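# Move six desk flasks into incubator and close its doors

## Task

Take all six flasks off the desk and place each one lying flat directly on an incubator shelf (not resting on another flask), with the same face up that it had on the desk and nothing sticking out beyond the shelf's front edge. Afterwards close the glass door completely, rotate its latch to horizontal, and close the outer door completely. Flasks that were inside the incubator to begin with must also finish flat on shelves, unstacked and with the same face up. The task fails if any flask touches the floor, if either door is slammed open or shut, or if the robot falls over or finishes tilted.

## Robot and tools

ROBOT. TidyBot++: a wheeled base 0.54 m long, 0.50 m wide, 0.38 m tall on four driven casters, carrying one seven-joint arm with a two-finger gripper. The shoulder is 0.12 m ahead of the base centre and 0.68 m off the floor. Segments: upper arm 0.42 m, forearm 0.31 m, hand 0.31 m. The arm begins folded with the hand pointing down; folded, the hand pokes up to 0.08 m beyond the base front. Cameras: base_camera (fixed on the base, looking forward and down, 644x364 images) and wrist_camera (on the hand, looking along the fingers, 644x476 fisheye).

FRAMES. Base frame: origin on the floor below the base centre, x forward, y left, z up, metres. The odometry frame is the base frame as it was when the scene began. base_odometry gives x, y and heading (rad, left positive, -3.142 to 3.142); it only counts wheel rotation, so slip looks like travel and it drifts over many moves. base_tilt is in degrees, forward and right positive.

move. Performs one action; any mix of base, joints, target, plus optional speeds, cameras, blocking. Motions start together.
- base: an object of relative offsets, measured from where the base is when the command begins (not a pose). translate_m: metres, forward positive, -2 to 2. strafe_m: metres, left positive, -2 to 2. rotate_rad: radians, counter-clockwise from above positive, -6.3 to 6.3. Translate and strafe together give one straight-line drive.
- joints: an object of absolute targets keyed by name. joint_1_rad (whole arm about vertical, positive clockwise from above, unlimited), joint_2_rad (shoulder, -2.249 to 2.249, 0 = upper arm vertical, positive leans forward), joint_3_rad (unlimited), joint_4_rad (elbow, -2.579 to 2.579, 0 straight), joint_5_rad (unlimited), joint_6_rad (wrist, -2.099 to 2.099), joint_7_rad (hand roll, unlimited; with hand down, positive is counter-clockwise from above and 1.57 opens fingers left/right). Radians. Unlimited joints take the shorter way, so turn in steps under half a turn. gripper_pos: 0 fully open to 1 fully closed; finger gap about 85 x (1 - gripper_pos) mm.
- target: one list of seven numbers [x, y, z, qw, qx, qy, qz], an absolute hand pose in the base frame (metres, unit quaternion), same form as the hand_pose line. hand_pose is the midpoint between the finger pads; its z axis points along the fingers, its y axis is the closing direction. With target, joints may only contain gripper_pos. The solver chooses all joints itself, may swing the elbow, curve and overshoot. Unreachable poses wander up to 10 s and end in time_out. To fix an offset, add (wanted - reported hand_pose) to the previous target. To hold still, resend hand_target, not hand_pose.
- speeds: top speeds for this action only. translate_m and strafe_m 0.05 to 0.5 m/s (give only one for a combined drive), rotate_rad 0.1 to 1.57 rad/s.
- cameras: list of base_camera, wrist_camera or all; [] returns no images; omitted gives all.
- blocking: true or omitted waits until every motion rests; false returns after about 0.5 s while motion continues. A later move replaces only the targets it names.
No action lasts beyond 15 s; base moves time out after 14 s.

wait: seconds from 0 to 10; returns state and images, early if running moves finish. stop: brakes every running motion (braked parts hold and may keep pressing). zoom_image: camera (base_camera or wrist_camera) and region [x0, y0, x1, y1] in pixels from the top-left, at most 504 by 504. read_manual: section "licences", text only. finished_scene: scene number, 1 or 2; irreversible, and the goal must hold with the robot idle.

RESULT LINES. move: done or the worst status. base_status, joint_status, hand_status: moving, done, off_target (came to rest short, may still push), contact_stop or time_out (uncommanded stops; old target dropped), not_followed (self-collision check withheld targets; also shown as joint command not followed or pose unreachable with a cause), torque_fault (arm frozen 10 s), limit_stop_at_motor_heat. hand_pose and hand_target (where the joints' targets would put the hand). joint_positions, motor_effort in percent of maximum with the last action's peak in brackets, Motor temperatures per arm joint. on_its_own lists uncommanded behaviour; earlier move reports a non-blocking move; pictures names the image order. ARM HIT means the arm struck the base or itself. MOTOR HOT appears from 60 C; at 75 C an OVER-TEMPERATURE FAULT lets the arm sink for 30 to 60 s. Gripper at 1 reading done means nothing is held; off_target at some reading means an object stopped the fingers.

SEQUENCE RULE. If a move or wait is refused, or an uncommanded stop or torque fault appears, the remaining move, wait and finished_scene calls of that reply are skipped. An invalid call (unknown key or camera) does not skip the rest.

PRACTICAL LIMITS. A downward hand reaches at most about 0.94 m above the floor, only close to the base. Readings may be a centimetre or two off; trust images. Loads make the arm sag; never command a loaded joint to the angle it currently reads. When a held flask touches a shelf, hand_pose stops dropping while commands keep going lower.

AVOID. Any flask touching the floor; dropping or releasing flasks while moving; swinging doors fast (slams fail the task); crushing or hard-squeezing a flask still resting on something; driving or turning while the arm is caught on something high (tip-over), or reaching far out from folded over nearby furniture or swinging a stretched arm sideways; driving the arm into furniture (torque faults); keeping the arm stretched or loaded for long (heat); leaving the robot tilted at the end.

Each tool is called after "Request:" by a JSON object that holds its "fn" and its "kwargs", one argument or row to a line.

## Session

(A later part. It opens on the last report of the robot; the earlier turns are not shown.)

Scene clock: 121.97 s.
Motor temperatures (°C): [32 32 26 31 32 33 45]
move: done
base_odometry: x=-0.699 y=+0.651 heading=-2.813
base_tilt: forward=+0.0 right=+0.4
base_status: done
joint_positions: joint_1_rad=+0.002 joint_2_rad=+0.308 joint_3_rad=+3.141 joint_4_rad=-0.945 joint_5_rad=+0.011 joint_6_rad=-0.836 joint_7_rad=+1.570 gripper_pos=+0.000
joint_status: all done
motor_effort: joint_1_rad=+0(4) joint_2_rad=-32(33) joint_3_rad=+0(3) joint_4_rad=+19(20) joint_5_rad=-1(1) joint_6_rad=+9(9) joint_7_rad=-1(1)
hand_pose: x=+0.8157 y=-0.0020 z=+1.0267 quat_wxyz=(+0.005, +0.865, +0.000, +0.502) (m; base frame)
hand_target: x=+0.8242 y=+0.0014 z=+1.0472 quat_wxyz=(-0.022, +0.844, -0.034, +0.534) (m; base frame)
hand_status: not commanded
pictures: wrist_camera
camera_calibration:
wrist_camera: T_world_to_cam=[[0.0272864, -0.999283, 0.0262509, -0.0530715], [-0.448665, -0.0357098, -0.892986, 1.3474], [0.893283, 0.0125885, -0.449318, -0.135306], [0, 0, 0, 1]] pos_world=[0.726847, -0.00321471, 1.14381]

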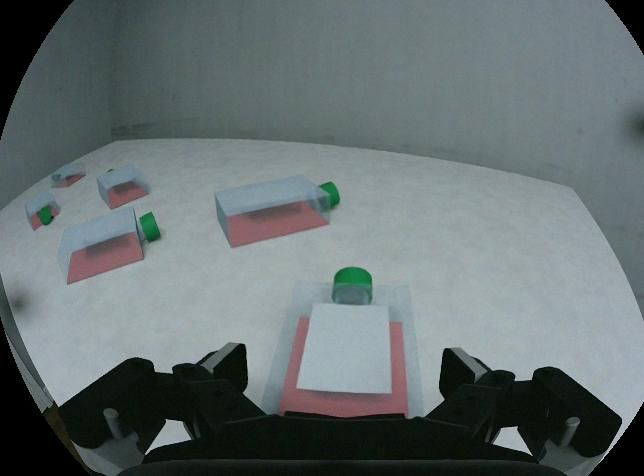

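Request:
{"fn": "move", "kwargs": {
  "cameras": ["wrist_camera"]
}}

Request:
{"fn": "zoom_image", "kwargs": {
  "camera": "wrist_camera",
  "region": [224, 250, 464, 430]
}}

Scene clock: 124.43 s.
Motor temperatures (°C): [32 32 26 31 32 33 45]
base_odometry: x=-0.699 y=+0.651 heading=-2.813
base_tilt: forward=+0.0 right=+0.3
base_status: done
joint_positions: joint_1_rad=+0.002 joint_2_rad=+0.308 joint_3_rad=+3.141 joint_4_rad=-0.945 joint_5_rad=+0.011 joint_6_rad=-0.835 joint_7_rad=+1.570 gripper_pos=+0.000
joint_status: all done
motor_effort: joint_1_rad=+0(4) joint_2_rad=-31(33) joint_3_rad=+0(3) joint_4_rad=+19(20) joint_5_rad=-1(1) joint_6_rad=+8(9) joint_7_rad=+1(1)
hand_pose: x=+0.8159 y=-0.0020 z=+1.0272 quat_wxyz=(+0.005, +0.864, +0.000, +0.503) (m; base frame)
hand_target: x=+0.8242 y=+0.0014 z=+1.0472 quat_wxyz=(-0.022, +0.844, -0.034, +0.534) (m; base frame)
hand_status: not commanded
pictures: wrist_camera
camera_calibration:
wrist_camera: T_world_to_cam=[[0.0272365, -0.999283, 0.0262997, -0.0531014], [-0.446988, -0.0357073, -0.893827, 1.34745], [0.894125, 0.012589, -0.44764, -0.137787], [0, 0, 0, 1]] pos_world=[0.726941, -0.00321471, 1.14411]

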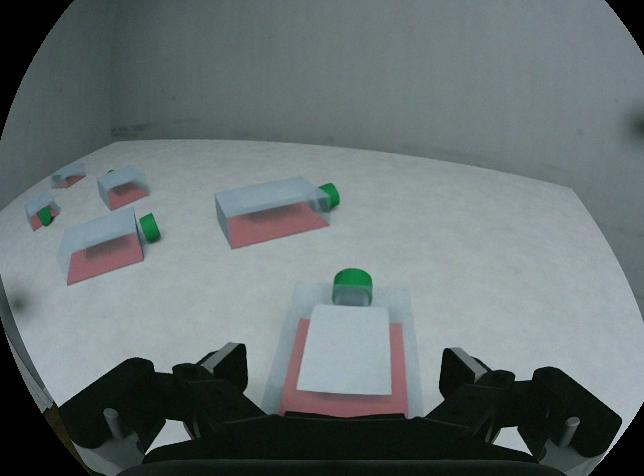

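Scaled by 2.100.

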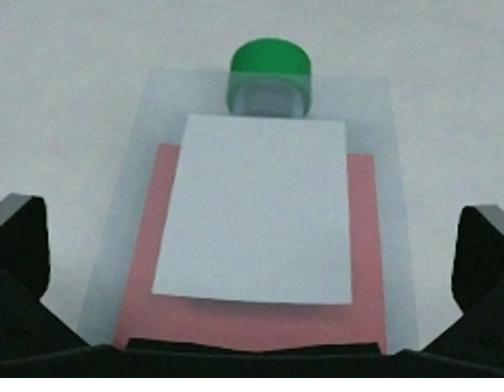

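Request:
{"fn": "move", "kwargs": {
  "base": {"strafe_m": -0.006},
  "cameras": ["wrist_camera"]
}}

Request:
{"fn": "zoom_image", "kwargs": {
  "camera": "wrist_camera",
  "region": [224, 250, 464, 430]
}}

Scene clock: 125.63 s.
Motor temperatures (°C): [32 32 26 31 32 33 45]
move: done
base_odometry: x=-0.701 y=+0.656 heading=-2.814
base_tilt: forward=+0.0 right=+0.3
base_status: done
joint_positions: joint_1_rad=+0.001 joint_2_rad=+0.308 joint_3_rad=+3.141 joint_4_rad=-0.945 joint_5_rad=+0.011 joint_6_rad=-0.834 joint_7_rad=+1.570 gripper_pos=+0.000
joint_status: not commanded
motor_effort: joint_1_rad=-1(4) joint_2_rad=-32(33) joint_3_rad=+0(2) joint_4_rad=+19(20) joint_5_rad=-1(1) joint_6_rad=+9(9) joint_7_rad=+0(1)
hand_pose: x=+0.8160 y=-0.0014 z=+1.0273 quat_wxyz=(+0.005, +0.864, +0.000, +0.503) (m; base frame)
hand_target: x=+0.8242 y=+0.0014 z=+1.0472 quat_wxyz=(-0.022, +0.844, -0.034, +0.534) (m; base frame)
hand_status: not commanded
pictures: wrist_camera
camera_calibration:
wrist_camera: T_world_to_cam=[[0.0278915, -0.999265, 0.0263095, -0.0531915], [-0.446441, -0.0360014, -0.894088, 1.34746], [0.894378, 0.0131918, -0.447117, -0.138528], [0, 0, 0, 1]] pos_world=[0.726942, -0.00281457, 1.14421]

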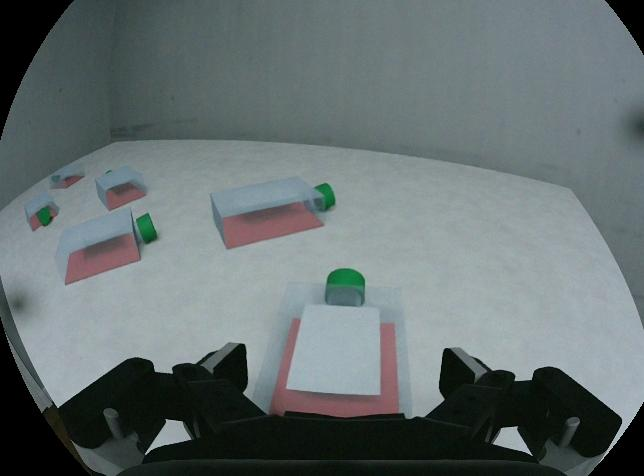

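Scaled by 2.100.

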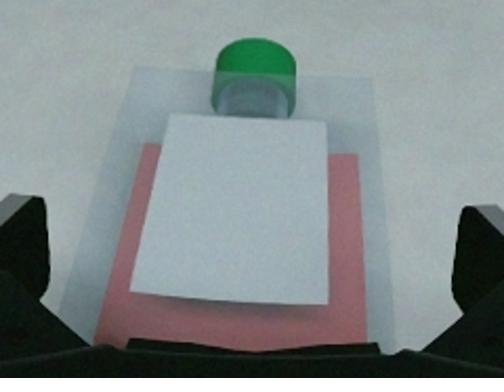

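Request:
{"fn": "move", "kwargs": {
  "joints": {"joint_2_rad": 0.302, "joint_4_rad": -1.089, "joint_6_rad": -0.622},
  "cameras": ["wrist_camera"]
}}

Request:
{"fn": "zoom_image", "kwargs": {
  "camera": "wrist_camera",
  "region": [224, 250, 464, 430]
}}

Scene clock: 126.80 s.
Motor temperatures (°C): [32 32 26 31 32 33 45]
move: done
base_odometry: x=-0.701 y=+0.656 heading=-2.814
base_tilt: forward=+0.1 right=+0.3
base_status: not commanded
joint_positions: joint_1_rad=+0.001 joint_2_rad=+0.305 joint_3_rad=+3.141 joint_4_rad=-1.063 joint_5_rad=+0.010 joint_6_rad=-0.695 joint_7_rad=+1.568 gripper_pos=+0.000
joint_status: all done
motor_effort: joint_1_rad=-1(1) joint_2_rad=-29(33) joint_3_rad=+0(1) joint_4_rad=+18(21) joint_5_rad=-1(1) joint_6_rad=+7(9) joint_7_rad=+1(1)
hand_pose: x=+0.8276 y=-0.0011 z=+0.9993 quat_wxyz=(+0.004, +0.858, +0.000, +0.513) (m; base frame)
hand_target: x=+0.8348 y=+0.0014 z=+1.0065 quat_wxyz=(-0.022, +0.844, -0.034, +0.534) (m; base frame)
hand_status: not commanded
pictures: wrist_camera
camera_calibration:
wrist_camera: T_world_to_cam=[[0.0278159, -0.999291, 0.0253645, -0.0513373], [-0.425034, -0.0347898, -0.904508, 1.32022], [0.90475, 0.0143789, -0.425701, -0.191322], [0, 0, 0, 1]] pos_world=[0.735665, -0.00261978, 1.11401]

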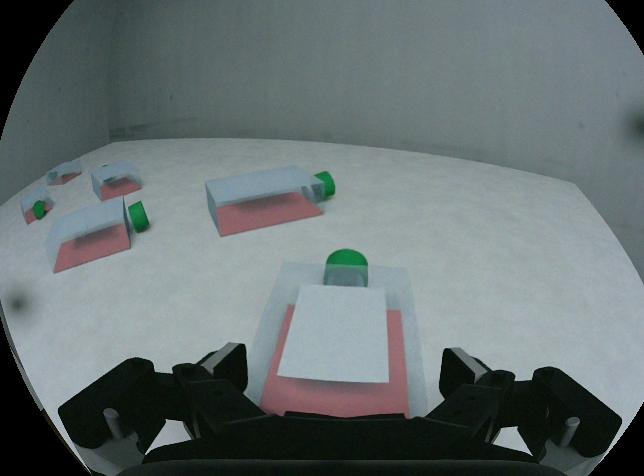

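Scaled by 2.100.

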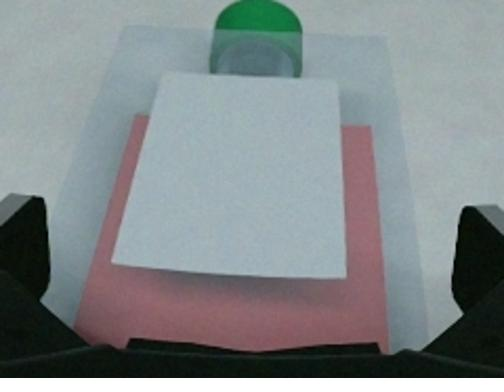

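Request:
{"fn": "move", "kwargs": {
  "joints": {"joint_2_rad": 0.302, "joint_4_rad": -1.118, "joint_6_rad": -0.595},
  "cameras": ["wrist_camera"]
}}

Request:
{"fn": "zoom_image", "kwargs": {
  "camera": "wrist_camera",
  "region": [224, 250, 464, 430]
}}

Scene clock: 127.60 s.
Motor temperatures (°C): [32 32 26 31 32 33 45]
move: done
base_odometry: x=-0.701 y=+0.656 heading=-2.814
base_tilt: forward=+0.0 right=+0.4
base_status: not commanded
joint_positions: joint_1_rad=+0.001 joint_2_rad=+0.298 joint_3_rad=+3.141 joint_4_rad=-1.089 joint_5_rad=+0.010 joint_6_rad=-0.659 joint_7_rad=+1.568 gripper_pos=+0.000
joint_status: all done
motor_effort: joint_1_rad=-1(1) joint_2_rad=-29(30) joint_3_rad=+0(0) joint_4_rad=+17(18) joint_5_rad=+0(1) joint_6_rad=+7(8) joint_7_rad=+0(2)
hand_pose: x=+0.8284 y=-0.0010 z=+0.9992 quat_wxyz=(+0.004, +0.854, +0.000, +0.521) (m; base frame)
hand_target: x=+0.8360 y=+0.0014 z=+0.9970 quat_wxyz=(-0.022, +0.845, -0.034, +0.534) (m; base frame)
hand_status: not commanded
pictures: wrist_camera
camera_calibration:
wrist_camera: T_world_to_cam=[[0.0275046, -0.999292, 0.0256733, -0.0513802], [-0.409063, -0.0346858, -0.911846, 1.31466], [0.912091, 0.0145779, -0.409728, -0.214247], [0, 0, 0, 1]] pos_world=[0.734608, -0.00262035, 1.11231]

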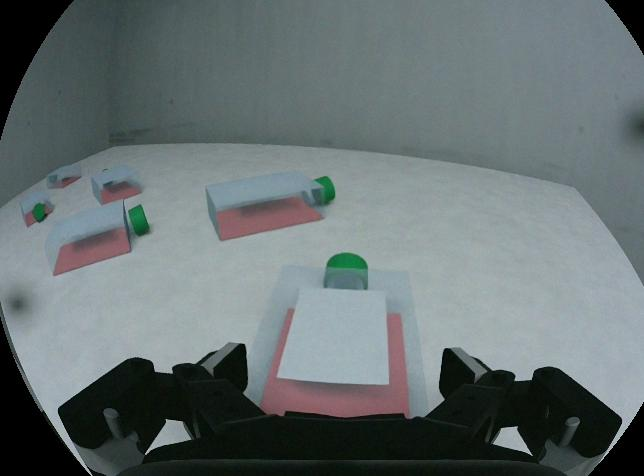

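Scaled by 2.100.

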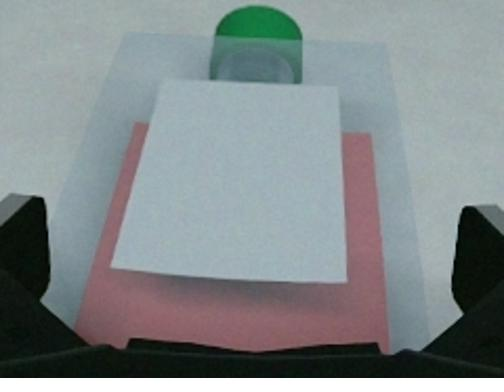

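Request:
{"fn": "move", "kwargs": {
  "joints": {"joint_2_rad": 0.300, "joint_4_rad": -1.085, "joint_6_rad": -0.635},
  "cameras": []
}}

Request:
{"fn": "move", "kwargs": {
  "joints": {"gripper_pos": 0.2},
  "cameras": ["wrist_camera"]
}}

Scene clock: 130.27 s.
Motor temperatures (°C): [32 32 26 31 32 33 45]
move: done
base_odometry: x=-0.701 y=+0.656 heading=-2.814
base_tilt: forward=+0.1 right=+0.3
base_status: not commanded
joint_positions: joint_1_rad=+0.001 joint_2_rad=+0.301 joint_3_rad=+3.141 joint_4_rad=-1.085 joint_5_rad=+0.010 joint_6_rad=-0.658 joint_7_rad=+1.567 gripper_pos=+0.000
joint_status: all done
motor_effort: joint_1_rad=+0(1) joint_2_rad=-31(32) joint_3_rad=+0(1) joint_4_rad=+19(20) joint_5_rad=-1(1) joint_6_rad=+8(9) joint_7_rad=+0(1)
hand_pose: x=+0.8298 y=-0.0010 z=+0.9994 quat_wxyz=(+0.004, +0.853, +0.000, +0.521) (m; base frame)
hand_target: x=+0.8327 y=+0.0014 z=+1.0067 quat_wxyz=(-0.022, +0.846, -0.034, +0.531) (m; base frame)
hand_status: not commanded
pictures: none
No camera images: "cameras" was empty.

Scene clock: 130.90 s.
Motor temperatures (°C): [32 32 26 31 32 33 45]
move: done
base_odometry: x=-0.701 y=+0.656 heading=-2.814
base_tilt: forward=+0.1 right=+0.3
base_status: not commanded
joint_positions: joint_1_rad=+0.001 joint_2_rad=+0.299 joint_3_rad=+3.141 joint_4_rad=-1.084 joint_5_rad=+0.010 joint_6_rad=-0.658 joint_7_rad=+1.567 gripper_pos=+0.200
joint_status: all done
motor_effort: joint_1_rad=-1(2) joint_2_rad=-29(30) joint_3_rad=-1(1) joint_4_rad=+18(19) joint_5_rad=-1(1) joint_6_rad=+7(8) joint_7_rad=+0(1)
hand_pose: x=+0.8291 y=-0.0011 z=+1.0018 quat_wxyz=(+0.004, +0.852, +0.000, +0.523) (m; base frame)
hand_target: x=+0.8327 y=+0.0014 z=+1.0067 quat_wxyz=(-0.022, +0.846, -0.034, +0.531) (m; base frame)
hand_status: not commanded
pictures: wrist_camera
camera_calibration:
wrist_camera: T_world_to_cam=[[0.0271677, -0.999304, 0.0255739, -0.0511814], [-0.404745, -0.0343889, -0.913783, 1.31569], [0.914026, 0.0144745, -0.405397, -0.219669], [0, 0, 0, 1]] pos_world=[0.734691, -0.00272113, 1.11451]

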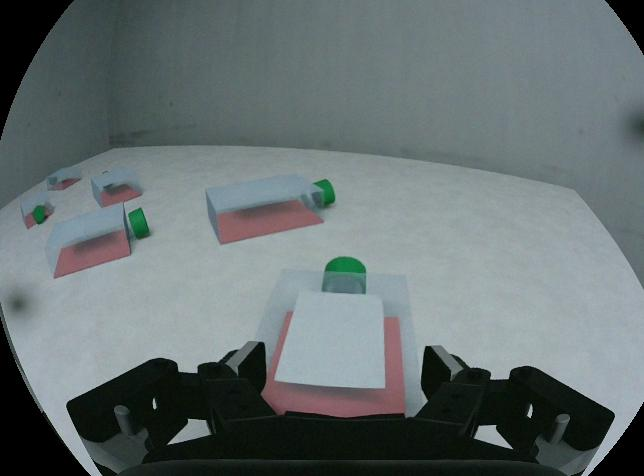

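Request:
{"fn": "move", "kwargs": {
  "joints": {"joint_2_rad": 0.301, "joint_4_rad": -0.957, "joint_6_rad": -0.755, "gripper_pos": 0},
  "cameras": ["wrist_camera"]
}}

Request:
{"fn": "zoom_image", "kwargs": {
  "camera": "wrist_camera",
  "region": [224, 250, 464, 430]
}}

Scene clock: 132.50 s.
Motor temperatures (°C): [32 32 26 31 32 33 45]
move: done
base_odometry: x=-0.701 y=+0.656 heading=-2.814
base_tilt: forward=+0.1 right=+0.4
base_status: not commanded
joint_positions: joint_1_rad=+0.001 joint_2_rad=+0.306 joint_3_rad=+3.141 joint_4_rad=-0.965 joint_5_rad=+0.010 joint_6_rad=-0.686 joint_7_rad=+1.567 gripper_pos=+0.000
joint_status: all done
motor_effort: joint_1_rad=+0(1) joint_2_rad=-32(35) joint_3_rad=+0(0) joint_4_rad=+20(22) joint_5_rad=-1(1) joint_6_rad=+9(10) joint_7_rad=+0(1)
hand_pose: x=+0.8344 y=-0.0012 z=+1.0585 quat_wxyz=(+0.004, +0.830, +0.000, +0.558) (m; base frame)
hand_target: x=+0.8242 y=+0.0014 z=+1.0472 quat_wxyz=(-0.022, +0.844, -0.034, +0.534) (m; base frame)
hand_status: not commanded
pictures: wrist_camera
camera_calibration:
wrist_camera: T_world_to_cam=[[0.0245884, -0.999315, 0.0276674, -0.0529659], [-0.327051, -0.0341939, -0.944388, 1.33718], [0.944687, 0.0141723, -0.327667, -0.309399], [0, 0, 0, 1]] pos_world=[0.730913, -0.00282135, 1.1629]

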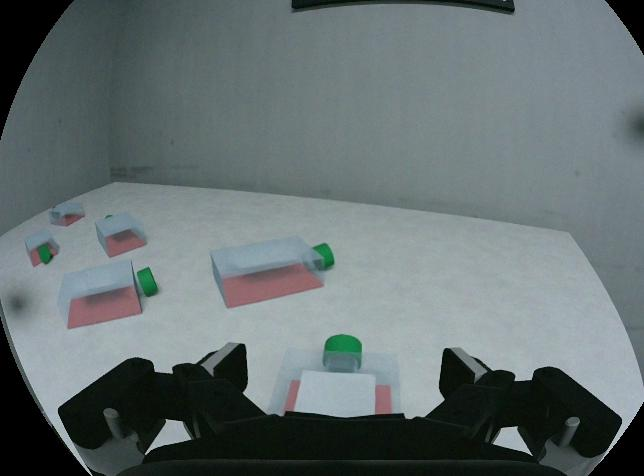

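Scaled by 2.100.

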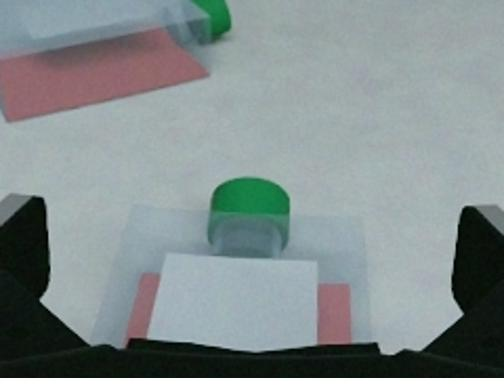

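Request:
{"fn": "move", "kwargs": {
  "base": {"strafe_m": 0.045, "rotate_rad": -0.05},
  "joints": {"joint_2_rad": 0.301, "joint_4_rad": -0.945, "joint_6_rad": -0.905},
  "cameras": ["wrist_camera"]
}}

Request:
{"fn": "zoom_image", "kwargs": {
  "camera": "wrist_camera",
  "region": [224, 250, 464, 430]
}}

Scene clock: 133.63 s.
Motor temperatures (°C): [32 32 26 31 32 33 45]
move: done
base_odometry: x=-0.686 y=+0.614 heading=-2.864
base_tilt: forward=+0.1 right=+0.4
base_status: done
joint_positions: joint_1_rad=-0.003 joint_2_rad=+0.307 joint_3_rad=+3.142 joint_4_rad=-0.951 joint_5_rad=+0.010 joint_6_rad=-0.849 joint_7_rad=+1.567 gripper_pos=+0.000
joint_status: all done
motor_effort: joint_1_rad=+0(4) joint_2_rad=-31(34) joint_3_rad=+0(2) joint_4_rad=+19(21) joint_5_rad=-1(1) joint_6_rad=+8(10) joint_7_rad=+0(1)
hand_pose: x=+0.8130 y=+0.0008 z=+1.0205 quat_wxyz=(+0.004, +0.869, +0.001, +0.495) (m; base frame)
hand_target: x=+0.8020 y=+0.0014 z=+1.0133 quat_wxyz=(-0.019, +0.879, -0.036, +0.475) (m; base frame)
hand_status: not commanded
pictures: wrist_camera
camera_calibration:
wrist_camera: T_world_to_cam=[[0.0300515, -0.999267, 0.0237279, -0.0497753], [-0.464221, -0.0349761, -0.885029, 1.34527], [0.885209, 0.0155814, -0.464932, -0.113325], [0, 0, 0, 1]] pos_world=[0.726315, -0.000920721, 1.13909]

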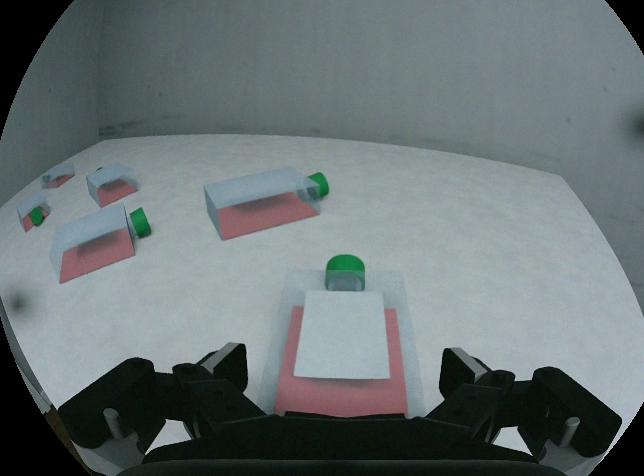

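Scaled by 2.100.

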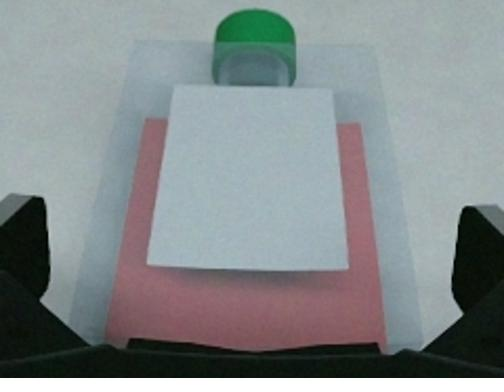

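Request:
{"fn": "move", "kwargs": {
  "joints": {"joint_2_rad": 0.302, "joint_4_rad": -1.095, "joint_6_rad": -0.616},
  "cameras": ["wrist_camera"]
}}

Request:
{"fn": "zoom_image", "kwargs": {
  "camera": "wrist_camera",
  "region": [224, 250, 464, 430]
}}

Scene clock: 135.03 s.
Motor temperatures (°C): [32 32 26 31 32 33 45]
move: done
base_odometry: x=-0.686 y=+0.614 heading=-2.864
base_tilt: forward=+0.0 right=+0.3
base_status: not commanded
joint_positions: joint_1_rad=-0.003 joint_2_rad=+0.310 joint_3_rad=+3.142 joint_4_rad=-1.083 joint_5_rad=+0.010 joint_6_rad=-0.694 joint_7_rad=+1.567 gripper_pos=+0.000
joint_status: all done
motor_effort: joint_1_rad=-1(1) joint_2_rad=-32(34) joint_3_rad=+0(1) joint_4_rad=+20(21) joint_5_rad=+0(1) joint_6_rad=+9(10) joint_7_rad=+0(1)
hand_pose: x=+0.8274 y=+0.0012 z=+0.9842 quat_wxyz=(+0.003, +0.864, +0.001, +0.503) (m; base frame)
hand_target: x=+0.8351 y=+0.0014 z=+1.0047 quat_wxyz=(-0.022, +0.844, -0.034, +0.534) (m; base frame)
hand_status: not commanded
pictures: wrist_camera
camera_calibration:
wrist_camera: T_world_to_cam=[[0.0311078, -0.999212, 0.0246517, -0.0507339], [-0.446846, -0.0359646, -0.893888, 1.31426], [0.89407, 0.0167914, -0.447613, -0.16722], [0, 0, 0, 1]] pos_world=[0.738357, -0.000619201, 1.1012]

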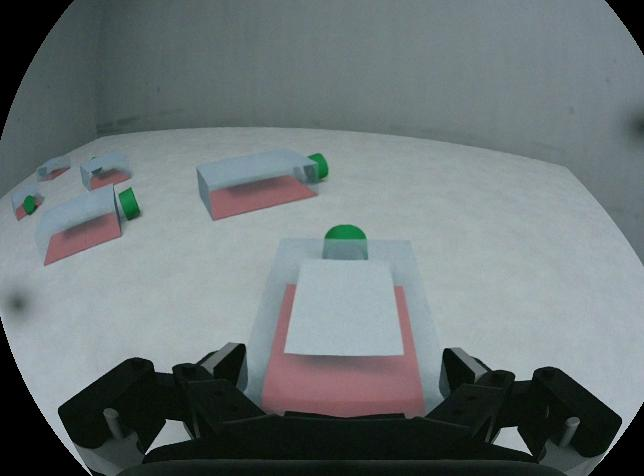

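Scaled by 2.100.

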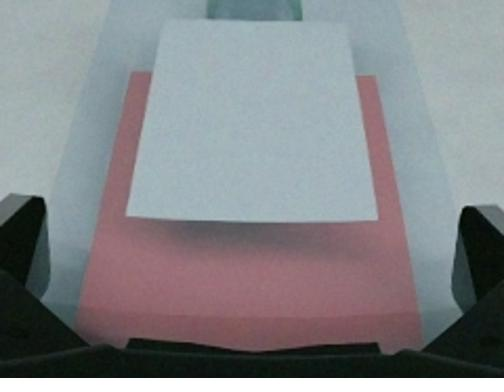

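Request:
{"fn": "move", "kwargs": {
  "joints": {"gripper_pos": 0.2},
  "cameras": ["wrist_camera"]
}}

Scene clock: 137.17 s.
Motor temperatures (°C): [32 32 26 31 32 33 45]
move: off_target
base_odometry: x=-0.686 y=+0.614 heading=-2.864
base_tilt: forward=+0.1 right=+0.4
base_status: not commanded
joint_positions: joint_1_rad=-0.003 joint_2_rad=+0.309 joint_3_rad=+3.142 joint_4_rad=-1.084 joint_5_rad=+0.010 joint_6_rad=-0.692 joint_7_rad=+1.567 gripper_pos=+0.058
joint_status: gripper_pos off_target (ended at +0.058, target +0.200)
motor_effort: joint_1_rad=-1(1) joint_2_rad=-32(33) joint_3_rad=+0(0) joint_4_rad=+20(20) joint_5_rad=+0(1) joint_6_rad=+8(9) joint_7_rad=+0(1)
hand_pose: x=+0.8275 y=+0.0012 z=+0.9851 quat_wxyz=(+0.003, +0.864, +0.001, +0.504) (m; base frame)
hand_target: x=+0.8351 y=+0.0014 z=+1.0047 quat_wxyz=(-0.022, +0.844, -0.034, +0.534) (m; base frame)
hand_status: not commanded
pictures: wrist_camera
camera_calibration:
wrist_camera: T_world_to_cam=[[0.0311355, -0.99921, 0.0246809, -0.0507981], [-0.444643, -0.0359617, -0.894986, 1.31433], [0.895167, 0.0168917, -0.445412, -0.17009], [0, 0, 0, 1]] pos_world=[0.738249, -0.000619335, 1.1018]

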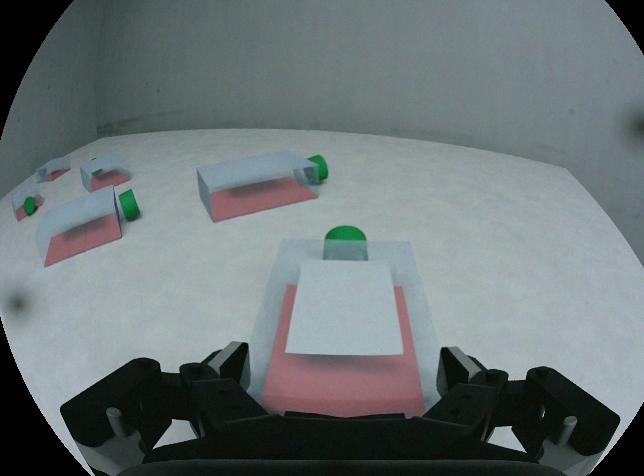

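Request:
{"fn": "move", "kwargs": {
  "joints": {"joint_2_rad": 0.24, "joint_4_rad": -1.085, "joint_6_rad": -0.82, "gripper_pos": 0.25},
  "cameras": ["wrist_camera"]
}}

Scene clock: 138.57 s.
Motor temperatures (°C): [32 32 26 31 32 33 45]
move: off_target
base_odometry: x=-0.686 y=+0.614 heading=-2.864
base_tilt: forward=+0.1 right=+0.3
base_status: not commanded
joint_positions: joint_1_rad=-0.003 joint_2_rad=+0.251 joint_3_rad=+3.142 joint_4_rad=-1.083 joint_5_rad=+0.010 joint_6_rad=-0.778 joint_7_rad=+1.567 gripper_pos=+0.058
joint_status: gripper_pos off_target (ended at +0.058, target +0.250); the others done
motor_effort: joint_1_rad=+0(1) joint_2_rad=-30(35) joint_3_rad=+1(1) joint_4_rad=+20(21) joint_5_rad=+0(1) joint_6_rad=+9(11) joint_7_rad=+0(1)
hand_pose: x=+0.7958 y=+0.0009 z=+1.0028 quat_wxyz=(+0.004, +0.870, +0.001, +0.492) (m; base frame)
hand_target: x=+0.7853 y=+0.0014 z=+0.9979 quat_wxyz=(-0.019, +0.878, -0.035, +0.478) (m; base frame)
hand_status: not commanded
pictures: wrist_camera
camera_calibration:
wrist_camera: T_world_to_cam=[[0.0309376, -0.99924, 0.0237269, -0.0493928], [-0.468697, -0.0354698, -0.882647, 1.32281], [0.882817, 0.0161862, -0.469438, -0.0998053], [0, 0, 0, 1]] pos_world=[0.709635, -0.000819964, 1.12189]

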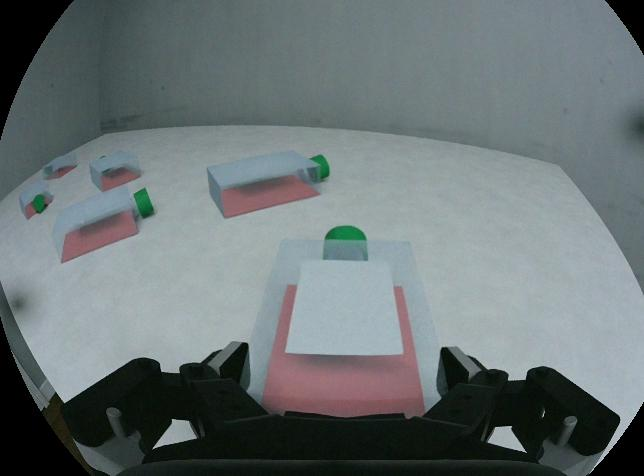

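Request:
{"fn": "move", "kwargs": {
  "base": {"translate_m": -0.963, "strafe_m": -0.1105, "rotate_rad": -1.87},
  "speeds": {"translate_m": 0.4, "rotate_rad": 0.65},
  "joints": {"joint_2_rad": 0.28, "joint_4_rad": -0.82, "joint_6_rad": -1.04},
  "cameras": ["wrist_camera", "base_camera"]
}}

Scene clock: 142.80 s.
Motor temperatures (°C): [32 32 26 31 32 33 45]
move: done
base_odometry: x=+0.209 y=+0.984 heading=+1.550
base_tilt: forward=+0.1 right=+0.4
base_status: done
joint_positions: joint_1_rad=+0.003 joint_2_rad=+0.291 joint_3_rad=+3.144 joint_4_rad=-0.834 joint_5_rad=+0.010 joint_6_rad=-0.966 joint_7_rad=+1.567 gripper_pos=+0.058
joint_status: all done
motor_effort: joint_1_rad=+0(6) joint_2_rad=-31(37) joint_3_rad=+0(4) joint_4_rad=+19(22) joint_5_rad=+0(3) joint_6_rad=+9(10) joint_7_rad=+0(1)
hand_pose: x=+0.7935 y=-0.0051 z=+1.0658 quat_wxyz=(+0.006, +0.865, -0.004, +0.502) (m; base frame)
hand_target: x=+0.7777 y=+0.0014 z=+1.0610 quat_wxyz=(-0.019, +0.876, -0.035, +0.480) (m; base frame)
hand_status: not commanded
pictures: base_camera, wrist_camera
camera_calibration:
wrist_camera: T_world_to_cam=[[0.0197832, -0.99951, 0.024263, -0.0486691], [-0.450138, -0.0305733, -0.892436, 1.37292], [0.89274, 0.00673355, -0.450522, -0.0961684], [0, 0, 0, 1]] pos_world=[0.70482, -0.00602293, 1.1831]

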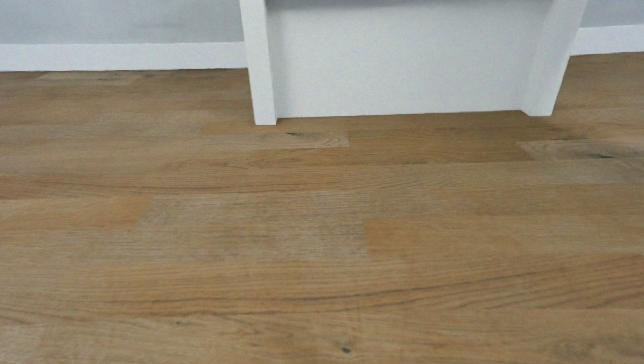

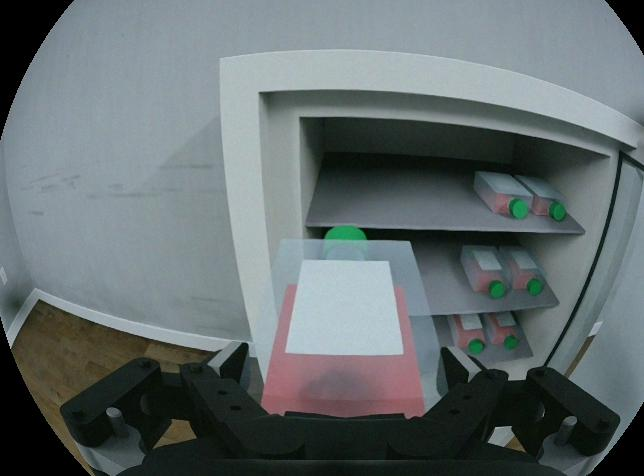

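Request:
{"fn": "zoom_image", "kwargs": {
  "camera": "wrist_camera",
  "region": [290, 90, 640, 290]
}}

Scaled by 1.440.

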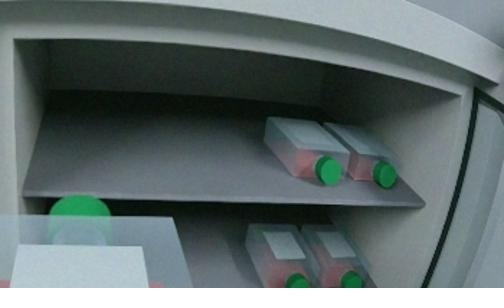

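Request:
{"fn": "move", "kwargs": {
  "base": {"translate_m": 0.212, "strafe_m": -0.015},
  "speeds": {"translate_m": 0.35},
  "joints": {"joint_2_rad": 0.46, "joint_4_rad": -0.785, "joint_6_rad": -0.745},
  "cameras": ["wrist_camera"]
}}

Request:
{"fn": "zoom_image", "kwargs": {
  "camera": "wrist_camera",
  "region": [200, 180, 500, 400]
}}

Scene clock: 145.70 s.
Motor temperatures (°C): [32 32 26 31 32 33 45]
move: done
base_odometry: x=+0.229 y=+1.196 heading=+1.549
base_tilt: forward=+0.0 right=+0.3
base_status: done
joint_positions: joint_1_rad=+0.003 joint_2_rad=+0.472 joint_3_rad=+3.144 joint_4_rad=-0.788 joint_5_rad=+0.010 joint_6_rad=-0.796 joint_7_rad=+1.563 gripper_pos=+0.058
joint_status: all done
motor_effort: joint_1_rad=-1(2) joint_2_rad=-38(45) joint_3_rad=+0(1) joint_4_rad=+20(26) joint_5_rad=-1(2) joint_6_rad=+9(23) joint_7_rad=+0(1)
hand_pose: x=+0.8849 y=-0.0042 z=+1.0080 quat_wxyz=(+0.004, +0.856, -0.004, +0.517) (m; base frame)
hand_target: x=+0.8880 y=+0.0014 z=+1.0327 quat_wxyz=(-0.022, +0.838, -0.034, +0.544) (m; base frame)
hand_status: not commanded
pictures: wrist_camera
camera_calibration:
wrist_camera: T_world_to_cam=[[0.0196861, -0.999571, 0.0217077, -0.0454805], [-0.417872, -0.0279505, -0.908076, 1.3497], [0.908293, 0.00880539, -0.418242, -0.250151], [0, 0, 0, 1]] pos_world=[0.792105, -0.00553357, 1.12199]

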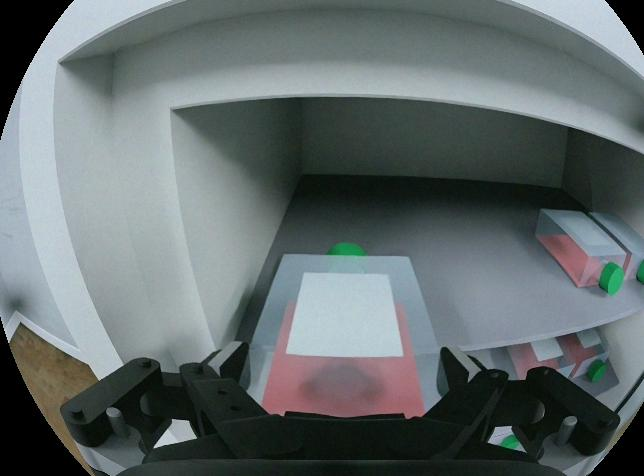

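Scaled by 1.680.

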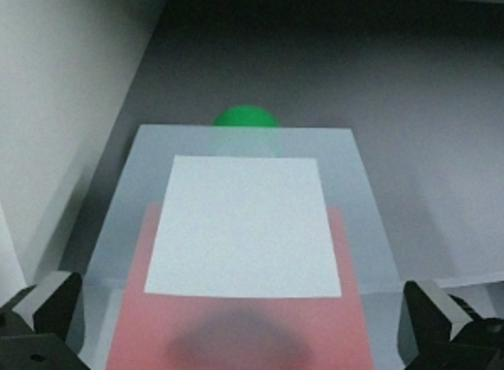

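Request:
{"fn": "move", "kwargs": {
  "base": {"translate_m": 0.12},
  "speeds": {"translate_m": 0.25},
  "joints": {"joint_2_rad": 0.443, "joint_4_rad": -0.888, "joint_6_rad": -0.685},
  "cameras": ["wrist_camera"]
}}

Scene clock: 148.50 s.
Motor temperatures (°C): [32 32 26 31 32 33 45]
move: done
base_odometry: x=+0.232 y=+1.316 heading=+1.549
base_tilt: forward=+0.1 right=+0.3
base_status: done
joint_positions: joint_1_rad=+0.003 joint_2_rad=+0.451 joint_3_rad=+3.144 joint_4_rad=-0.871 joint_5_rad=+0.010 joint_6_rad=-0.749 joint_7_rad=+1.563 gripper_pos=+0.058
joint_status: all done
motor_effort: joint_1_rad=-1(2) joint_2_rad=-35(39) joint_3_rad=+0(1) joint_4_rad=+19(21) joint_5_rad=+0(2) joint_6_rad=+8(10) joint_7_rad=+0(2)
hand_pose: x=+0.8803 y=-0.0041 z=+0.9890 quat_wxyz=(+0.004, +0.860, -0.004, +0.510) (m; base frame)
hand_target: x=+0.8857 y=+0.0014 z=+1.0026 quat_wxyz=(-0.022, +0.845, -0.034, +0.533) (m; base frame)
hand_status: not commanded
pictures: wrist_camera
camera_calibration:
wrist_camera: T_world_to_cam=[[0.02046, -0.999561, 0.0214124, -0.0452247], [-0.431537, -0.0281482, -0.901656, 1.33613], [0.901863, 0.00920766, -0.431924, -0.234783], [0, 0, 0, 1]] pos_world=[0.789257, -0.00543349, 1.10429]

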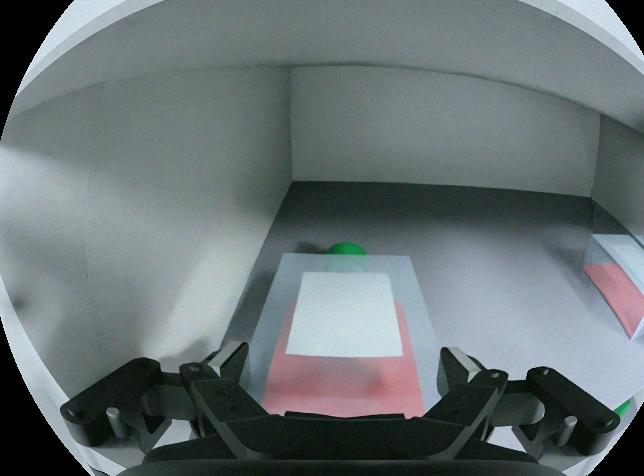

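Request:
{"fn": "move", "kwargs": {
  "joints": {"joint_2_rad": 0.467},
  "cameras": ["wrist_camera"]
}}

Request:
{"fn": "move", "kwargs": {
  "joints": {"joint_2_rad": 0.477},
  "cameras": ["wrist_camera"]
}}

Scene clock: 149.23 s.
Motor temperatures (°C): [32 32 26 31 32 33 45]
move: done
base_odometry: x=+0.232 y=+1.316 heading=+1.549
base_tilt: forward=+0.0 right=+0.3
base_status: not commanded
joint_positions: joint_1_rad=+0.003 joint_2_rad=+0.452 joint_3_rad=+3.144 joint_4_rad=-0.871 joint_5_rad=+0.010 joint_6_rad=-0.746 joint_7_rad=+1.563 gripper_pos=+0.058
joint_status: all done
motor_effort: joint_1_rad=+0(1) joint_2_rad=-33(37) joint_3_rad=+0(1) joint_4_rad=+18(19) joint_5_rad=-1(1) joint_6_rad=+7(8) joint_7_rad=+0(1)
hand_pose: x=+0.8811 y=-0.0041 z=+0.9884 quat_wxyz=(+0.004, +0.860, -0.004, +0.511) (m; base frame)
hand_target: x=+0.8932 y=+0.0014 z=+0.9841 quat_wxyz=(-0.021, +0.851, -0.034, +0.523) (m; base frame)
hand_status: not commanded
pictures: wrist_camera
camera_calibration:
wrist_camera: T_world_to_cam=[[0.0204449, -0.999561, 0.0214247, -0.0452278], [-0.430932, -0.0281466, -0.901945, 1.33573], [0.902153, 0.00920762, -0.431319, -0.236568], [0, 0, 0, 1]] pos_world=[0.789955, -0.00543349, 1.10369]

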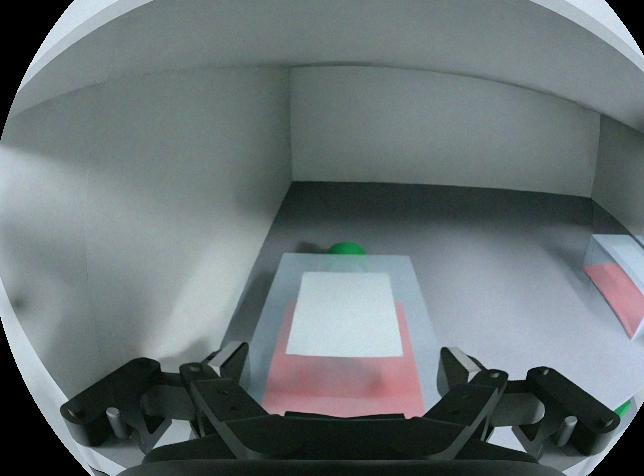

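Scene clock: 149.73 s.
Motor temperatures (°C): [32 32 26 31 32 33 45]
move: done
base_odometry: x=+0.232 y=+1.316 heading=+1.549
base_tilt: forward=+0.1 right=+0.3
base_status: not commanded
joint_positions: joint_1_rad=+0.003 joint_2_rad=+0.454 joint_3_rad=+3.144 joint_4_rad=-0.871 joint_5_rad=+0.010 joint_6_rad=-0.744 joint_7_rad=+1.563 gripper_pos=+0.058
joint_status: all done
motor_effort: joint_1_rad=+0(1) joint_2_rad=-32(33) joint_3_rad=+0(1) joint_4_rad=+17(18) joint_5_rad=-1(1) joint_6_rad=+6(7) joint_7_rad=+0(1)
hand_pose: x=+0.8818 y=-0.0041 z=+0.9880 quat_wxyz=(+0.004, +0.860, -0.004, +0.511) (m; base frame)
hand_target: x=+0.8961 y=+0.0014 z=+0.9763 quat_wxyz=(-0.021, +0.854, -0.035, +0.519) (m; base frame)
hand_status: not commanded
pictures: wrist_camera
camera_calibration:
wrist_camera: T_world_to_cam=[[0.0204305, -0.999561, 0.0214383, -0.045233], [-0.430327, -0.0281465, -0.902234, 1.33538], [0.902442, 0.00920759, -0.430713, -0.238219], [0, 0, 0, 1]] pos_world=[0.790553, -0.00543349, 1.10319]

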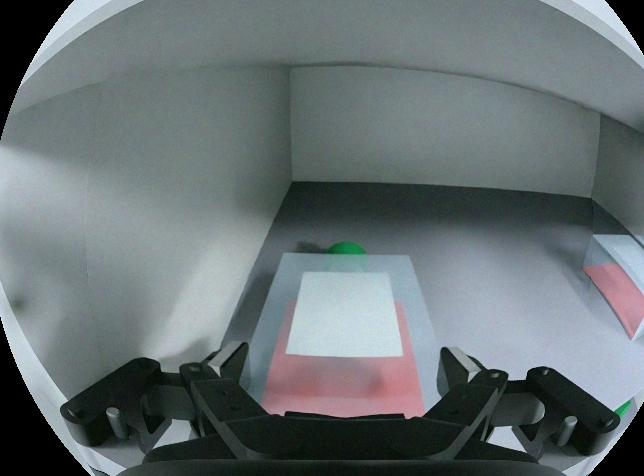

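Request:
{"fn": "move", "kwargs": {
  "joints": {"joint_2_rad": 0.448, "gripper_pos": 0},
  "cameras": ["wrist_camera"]
}}

Scene clock: 150.97 s.
Motor temperatures (°C): [32 32 26 31 32 33 45]
move: done
base_odometry: x=+0.232 y=+1.316 heading=+1.549
base_tilt: forward=+0.1 right=+0.4
base_status: not commanded
joint_positions: joint_1_rad=+0.003 joint_2_rad=+0.455 joint_3_rad=+3.144 joint_4_rad=-0.876 joint_5_rad=+0.010 joint_6_rad=-0.744 joint_7_rad=+1.563 gripper_pos=+0.000
joint_status: all done
motor_effort: joint_1_rad=-1(1) joint_2_rad=-37(38) joint_3_rad=+0(1) joint_4_rad=+20(20) joint_5_rad=-1(1) joint_6_rad=+8(9) joint_7_rad=+0(1)
hand_pose: x=+0.8817 y=-0.0041 z=+0.9841 quat_wxyz=(+0.004, +0.861, -0.004, +0.508) (m; base frame)
hand_target: x=+0.8873 y=+0.0014 z=+0.9987 quat_wxyz=(-0.021, +0.846, -0.034, +0.531) (m; base frame)
hand_status: not commanded
pictures: wrist_camera
camera_calibration:
wrist_camera: T_world_to_cam=[[0.0205695, -0.999561, 0.0213059, -0.0451392], [-0.436169, -0.0281471, -0.899425, 1.3342], [0.89963, 0.00920774, -0.436556, -0.23155], [0, 0, 0, 1]] pos_world=[0.791174, -0.00543349, 1.09989]

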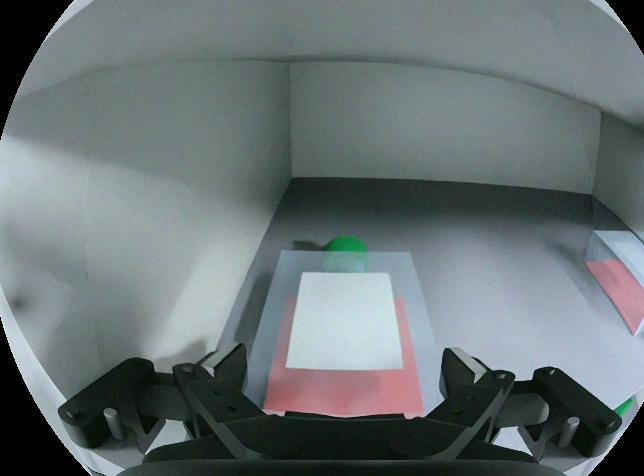

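Request:
{"fn": "move", "kwargs": {
  "base": {"translate_m": -0.09},
  "speeds": {"translate_m": 0.2},
  "cameras": ["wrist_camera"]
}}

Request:
{"fn": "move", "kwargs": {
  "joints": {"gripper_pos": 1},
  "cameras": []
}}

Request:
{"fn": "move", "kwargs": {
  "base": {"translate_m": 0.085},
  "speeds": {"translate_m": 0.12},
  "cameras": ["wrist_camera"]
}}

Scene clock: 152.53 s.
Motor temperatures (°C): [32 32 26 31 32 33 45]
move: done
base_odometry: x=+0.230 y=+1.227 heading=+1.549
base_tilt: forward=+0.1 right=+0.4
base_status: done
joint_positions: joint_1_rad=+0.003 joint_2_rad=+0.453 joint_3_rad=+3.144 joint_4_rad=-0.877 joint_5_rad=+0.010 joint_6_rad=-0.744 joint_7_rad=+1.563 gripper_pos=+0.000
joint_status: not commanded
motor_effort: joint_1_rad=+0(2) joint_2_rad=-37(40) joint_3_rad=+0(1) joint_4_rad=+20(21) joint_5_rad=-1(1) joint_6_rad=+9(9) joint_7_rad=+0(1)
hand_pose: x=+0.8812 y=-0.0041 z=+0.9849 quat_wxyz=(+0.004, +0.861, -0.004, +0.509) (m; base frame)
hand_target: x=+0.8873 y=+0.0014 z=+0.9987 quat_wxyz=(-0.021, +0.846, -0.034, +0.531) (m; base frame)
hand_status: not commanded
pictures: wrist_camera
camera_calibration:
wrist_camera: T_world_to_cam=[[0.0205483, -0.999561, 0.0213252, -0.0451484], [-0.435283, -0.0281463, -0.899853, 1.33438], [0.900059, 0.00920795, -0.435671, -0.232106], [0, 0, 0, 1]] pos_world=[0.790671, -0.00543349, 1.10059]

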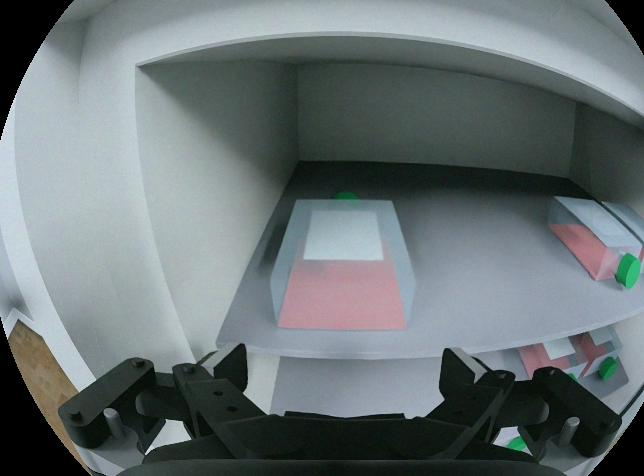

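Scene clock: 153.63 s.
Motor temperatures (°C): [32 32 26 31 32 33 45]
move: done
base_odometry: x=+0.230 y=+1.227 heading=+1.549
base_tilt: forward=+0.1 right=+0.4
base_status: not commanded
joint_positions: joint_1_rad=+0.003 joint_2_rad=+0.453 joint_3_rad=+3.144 joint_4_rad=-0.877 joint_5_rad=+0.010 joint_6_rad=-0.744 joint_7_rad=+1.563 gripper_pos=+0.999
joint_status: all done
motor_effort: joint_1_rad=-1(1) joint_2_rad=-37(37) joint_3_rad=-1(1) joint_4_rad=+20(20) joint_5_rad=+0(1) joint_6_rad=+9(9) joint_7_rad=+0(2)
hand_pose: x=+0.8812 y=-0.0041 z=+0.9849 quat_wxyz=(+0.004, +0.861, -0.004, +0.509) (m; base frame)
hand_target: x=+0.8873 y=+0.0014 z=+0.9987 quat_wxyz=(-0.021, +0.846, -0.034, +0.531) (m; base frame)
hand_status: not commanded
pictures: none
No camera images: "cameras" was empty.

Scene clock: 154.90 s.
Motor temperatures (°C): [32 32 26 31 32 33 45]
move: done
base_odometry: x=+0.232 y=+1.312 heading=+1.549
base_tilt: forward=+0.1 right=+0.3
base_status: done
joint_positions: joint_1_rad=+0.003 joint_2_rad=+0.458 joint_3_rad=+3.144 joint_4_rad=-0.877 joint_5_rad=+0.010 joint_6_rad=-0.744 joint_7_rad=+1.563 gripper_pos=+0.999
joint_status: not commanded
motor_effort: joint_1_rad=-1(2) joint_2_rad=-38(39) joint_3_rad=+0(1) joint_4_rad=+20(21) joint_5_rad=-1(1) joint_6_rad=+9(9) joint_7_rad=+0(2)
hand_pose: x=+0.8827 y=-0.0041 z=+0.9810 quat_wxyz=(+0.004, +0.862, -0.004, +0.506) (m; base frame)
hand_target: x=+0.8873 y=+0.0014 z=+0.9987 quat_wxyz=(-0.021, +0.846, -0.034, +0.531) (m; base frame)
hand_status: not commanded
pictures: wrist_camera
camera_calibration:
wrist_camera: T_world_to_cam=[[0.0206596, -0.999561, 0.0212179, -0.0451877], [-0.439986, -0.0281467, -0.897563, 1.33341], [0.897767, 0.00920772, -0.440375, -0.228424], [0, 0, 0, 1]] pos_world=[0.792688, -0.00553349, 1.09719]

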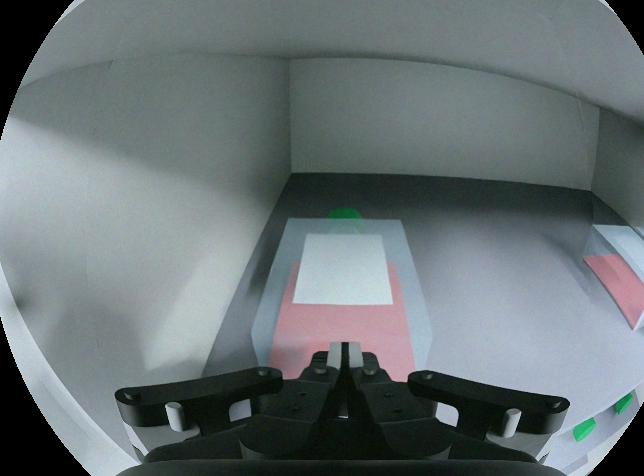

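Request:
{"fn": "move", "kwargs": {
  "base": {"translate_m": -0.33},
  "cameras": ["wrist_camera"]
}}

Request:
{"fn": "move", "kwargs": {
  "base": {"translate_m": -1.459, "strafe_m": 0.962, "rotate_rad": 1.006},
  "speeds": {"rotate_rad": 0.9},
  "joints": {"joint_2_rad": 0.28, "joint_4_rad": -0.82, "joint_6_rad": -1.04, "gripper_pos": 0},
  "cameras": ["wrist_camera"]
}}

Scene clock: 157.80 s.
Motor temperatures (°C): [32 32 26 31 32 33 45]
move: done
base_odometry: x=+0.224 y=+0.982 heading=+1.548
base_tilt: forward=+0.0 right=+0.3
base_status: done
joint_positions: joint_1_rad=+0.002 joint_2_rad=+0.452 joint_3_rad=+3.144 joint_4_rad=-0.879 joint_5_rad=+0.010 joint_6_rad=-0.744 joint_7_rad=+1.563 gripper_pos=+0.999
joint_status: not commanded
motor_effort: joint_1_rad=+0(2) joint_2_rad=-37(41) joint_3_rad=+0(1) joint_4_rad=+20(21) joint_5_rad=-1(1) joint_6_rad=+9(10) joint_7_rad=+0(1)
hand_pose: x=+0.8807 y=-0.0039 z=+0.9842 quat_wxyz=(+0.004, +0.861, -0.004, +0.508) (m; base frame)
hand_target: x=+0.8873 y=+0.0014 z=+0.9987 quat_wxyz=(-0.021, +0.846, -0.034, +0.531) (m; base frame)
hand_status: not commanded
pictures: wrist_camera
camera_calibration:
wrist_camera: T_world_to_cam=[[0.0208919, -0.999556, 0.0212522, -0.0452209], [-0.436562, -0.0282438, -0.899231, 1.33409], [0.899432, 0.00950879, -0.436958, -0.230057], [0, 0, 0, 1]] pos_world=[0.790277, -0.00533358, 1.10009]

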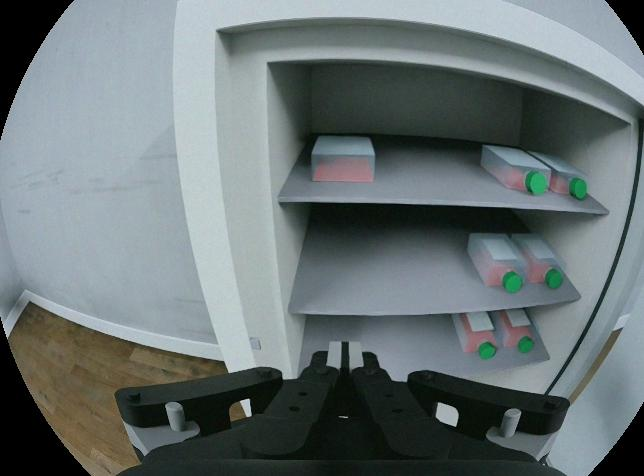

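Scene clock: 162.30 s.
Motor temperatures (°C): [32 32 26 31 32 33 45]
move: done
base_odometry: x=-0.771 y=-0.455 heading=+2.555
base_tilt: forward=+0.1 right=+0.3
base_status: done
joint_positions: joint_1_rad=-0.002 joint_2_rad=+0.288 joint_3_rad=+3.145 joint_4_rad=-0.825 joint_5_rad=+0.010 joint_6_rad=-0.962 joint_7_rad=+1.563 gripper_pos=+0.000
joint_status: all done
motor_effort: joint_1_rad=+0(7) joint_2_rad=-30(44) joint_3_rad=+0(4) joint_4_rad=+19(22) joint_5_rad=-1(2) joint_6_rad=+9(9) joint_7_rad=+0(2)
hand_pose: x=+0.7932 y=-0.0017 z=+1.0734 quat_wxyz=(+0.004, +0.861, -0.003, +0.508) (m; base frame)
hand_target: x=+0.7777 y=+0.0014 z=+1.0610 quat_wxyz=(-0.019, +0.876, -0.035, +0.480) (m; base frame)
hand_status: not commanded
pictures: wrist_camera
camera_calibration:
wrist_camera: T_world_to_cam=[[0.0222317, -0.999546, 0.0203602, -0.0430729], [-0.436444, -0.0280254, -0.899295, 1.37615], [0.899456, 0.0111068, -0.436869, -0.112524], [0, 0, 0, 1]] pos_world=[0.702782, -0.00323628, 1.18929]

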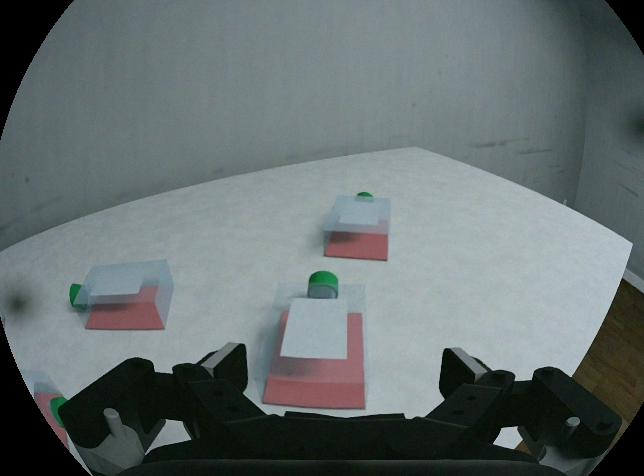

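Request:
{"fn": "zoom_image", "kwargs": {
  "camera": "wrist_camera",
  "region": [200, 250, 440, 430]
}}

Scaled by 2.100.

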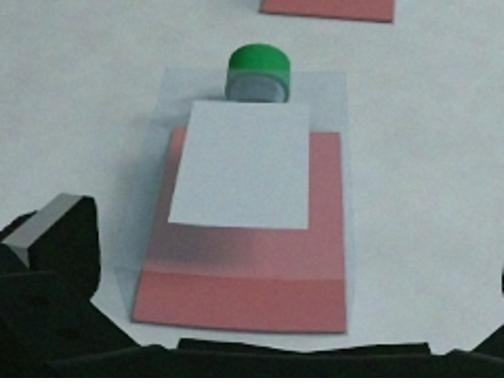

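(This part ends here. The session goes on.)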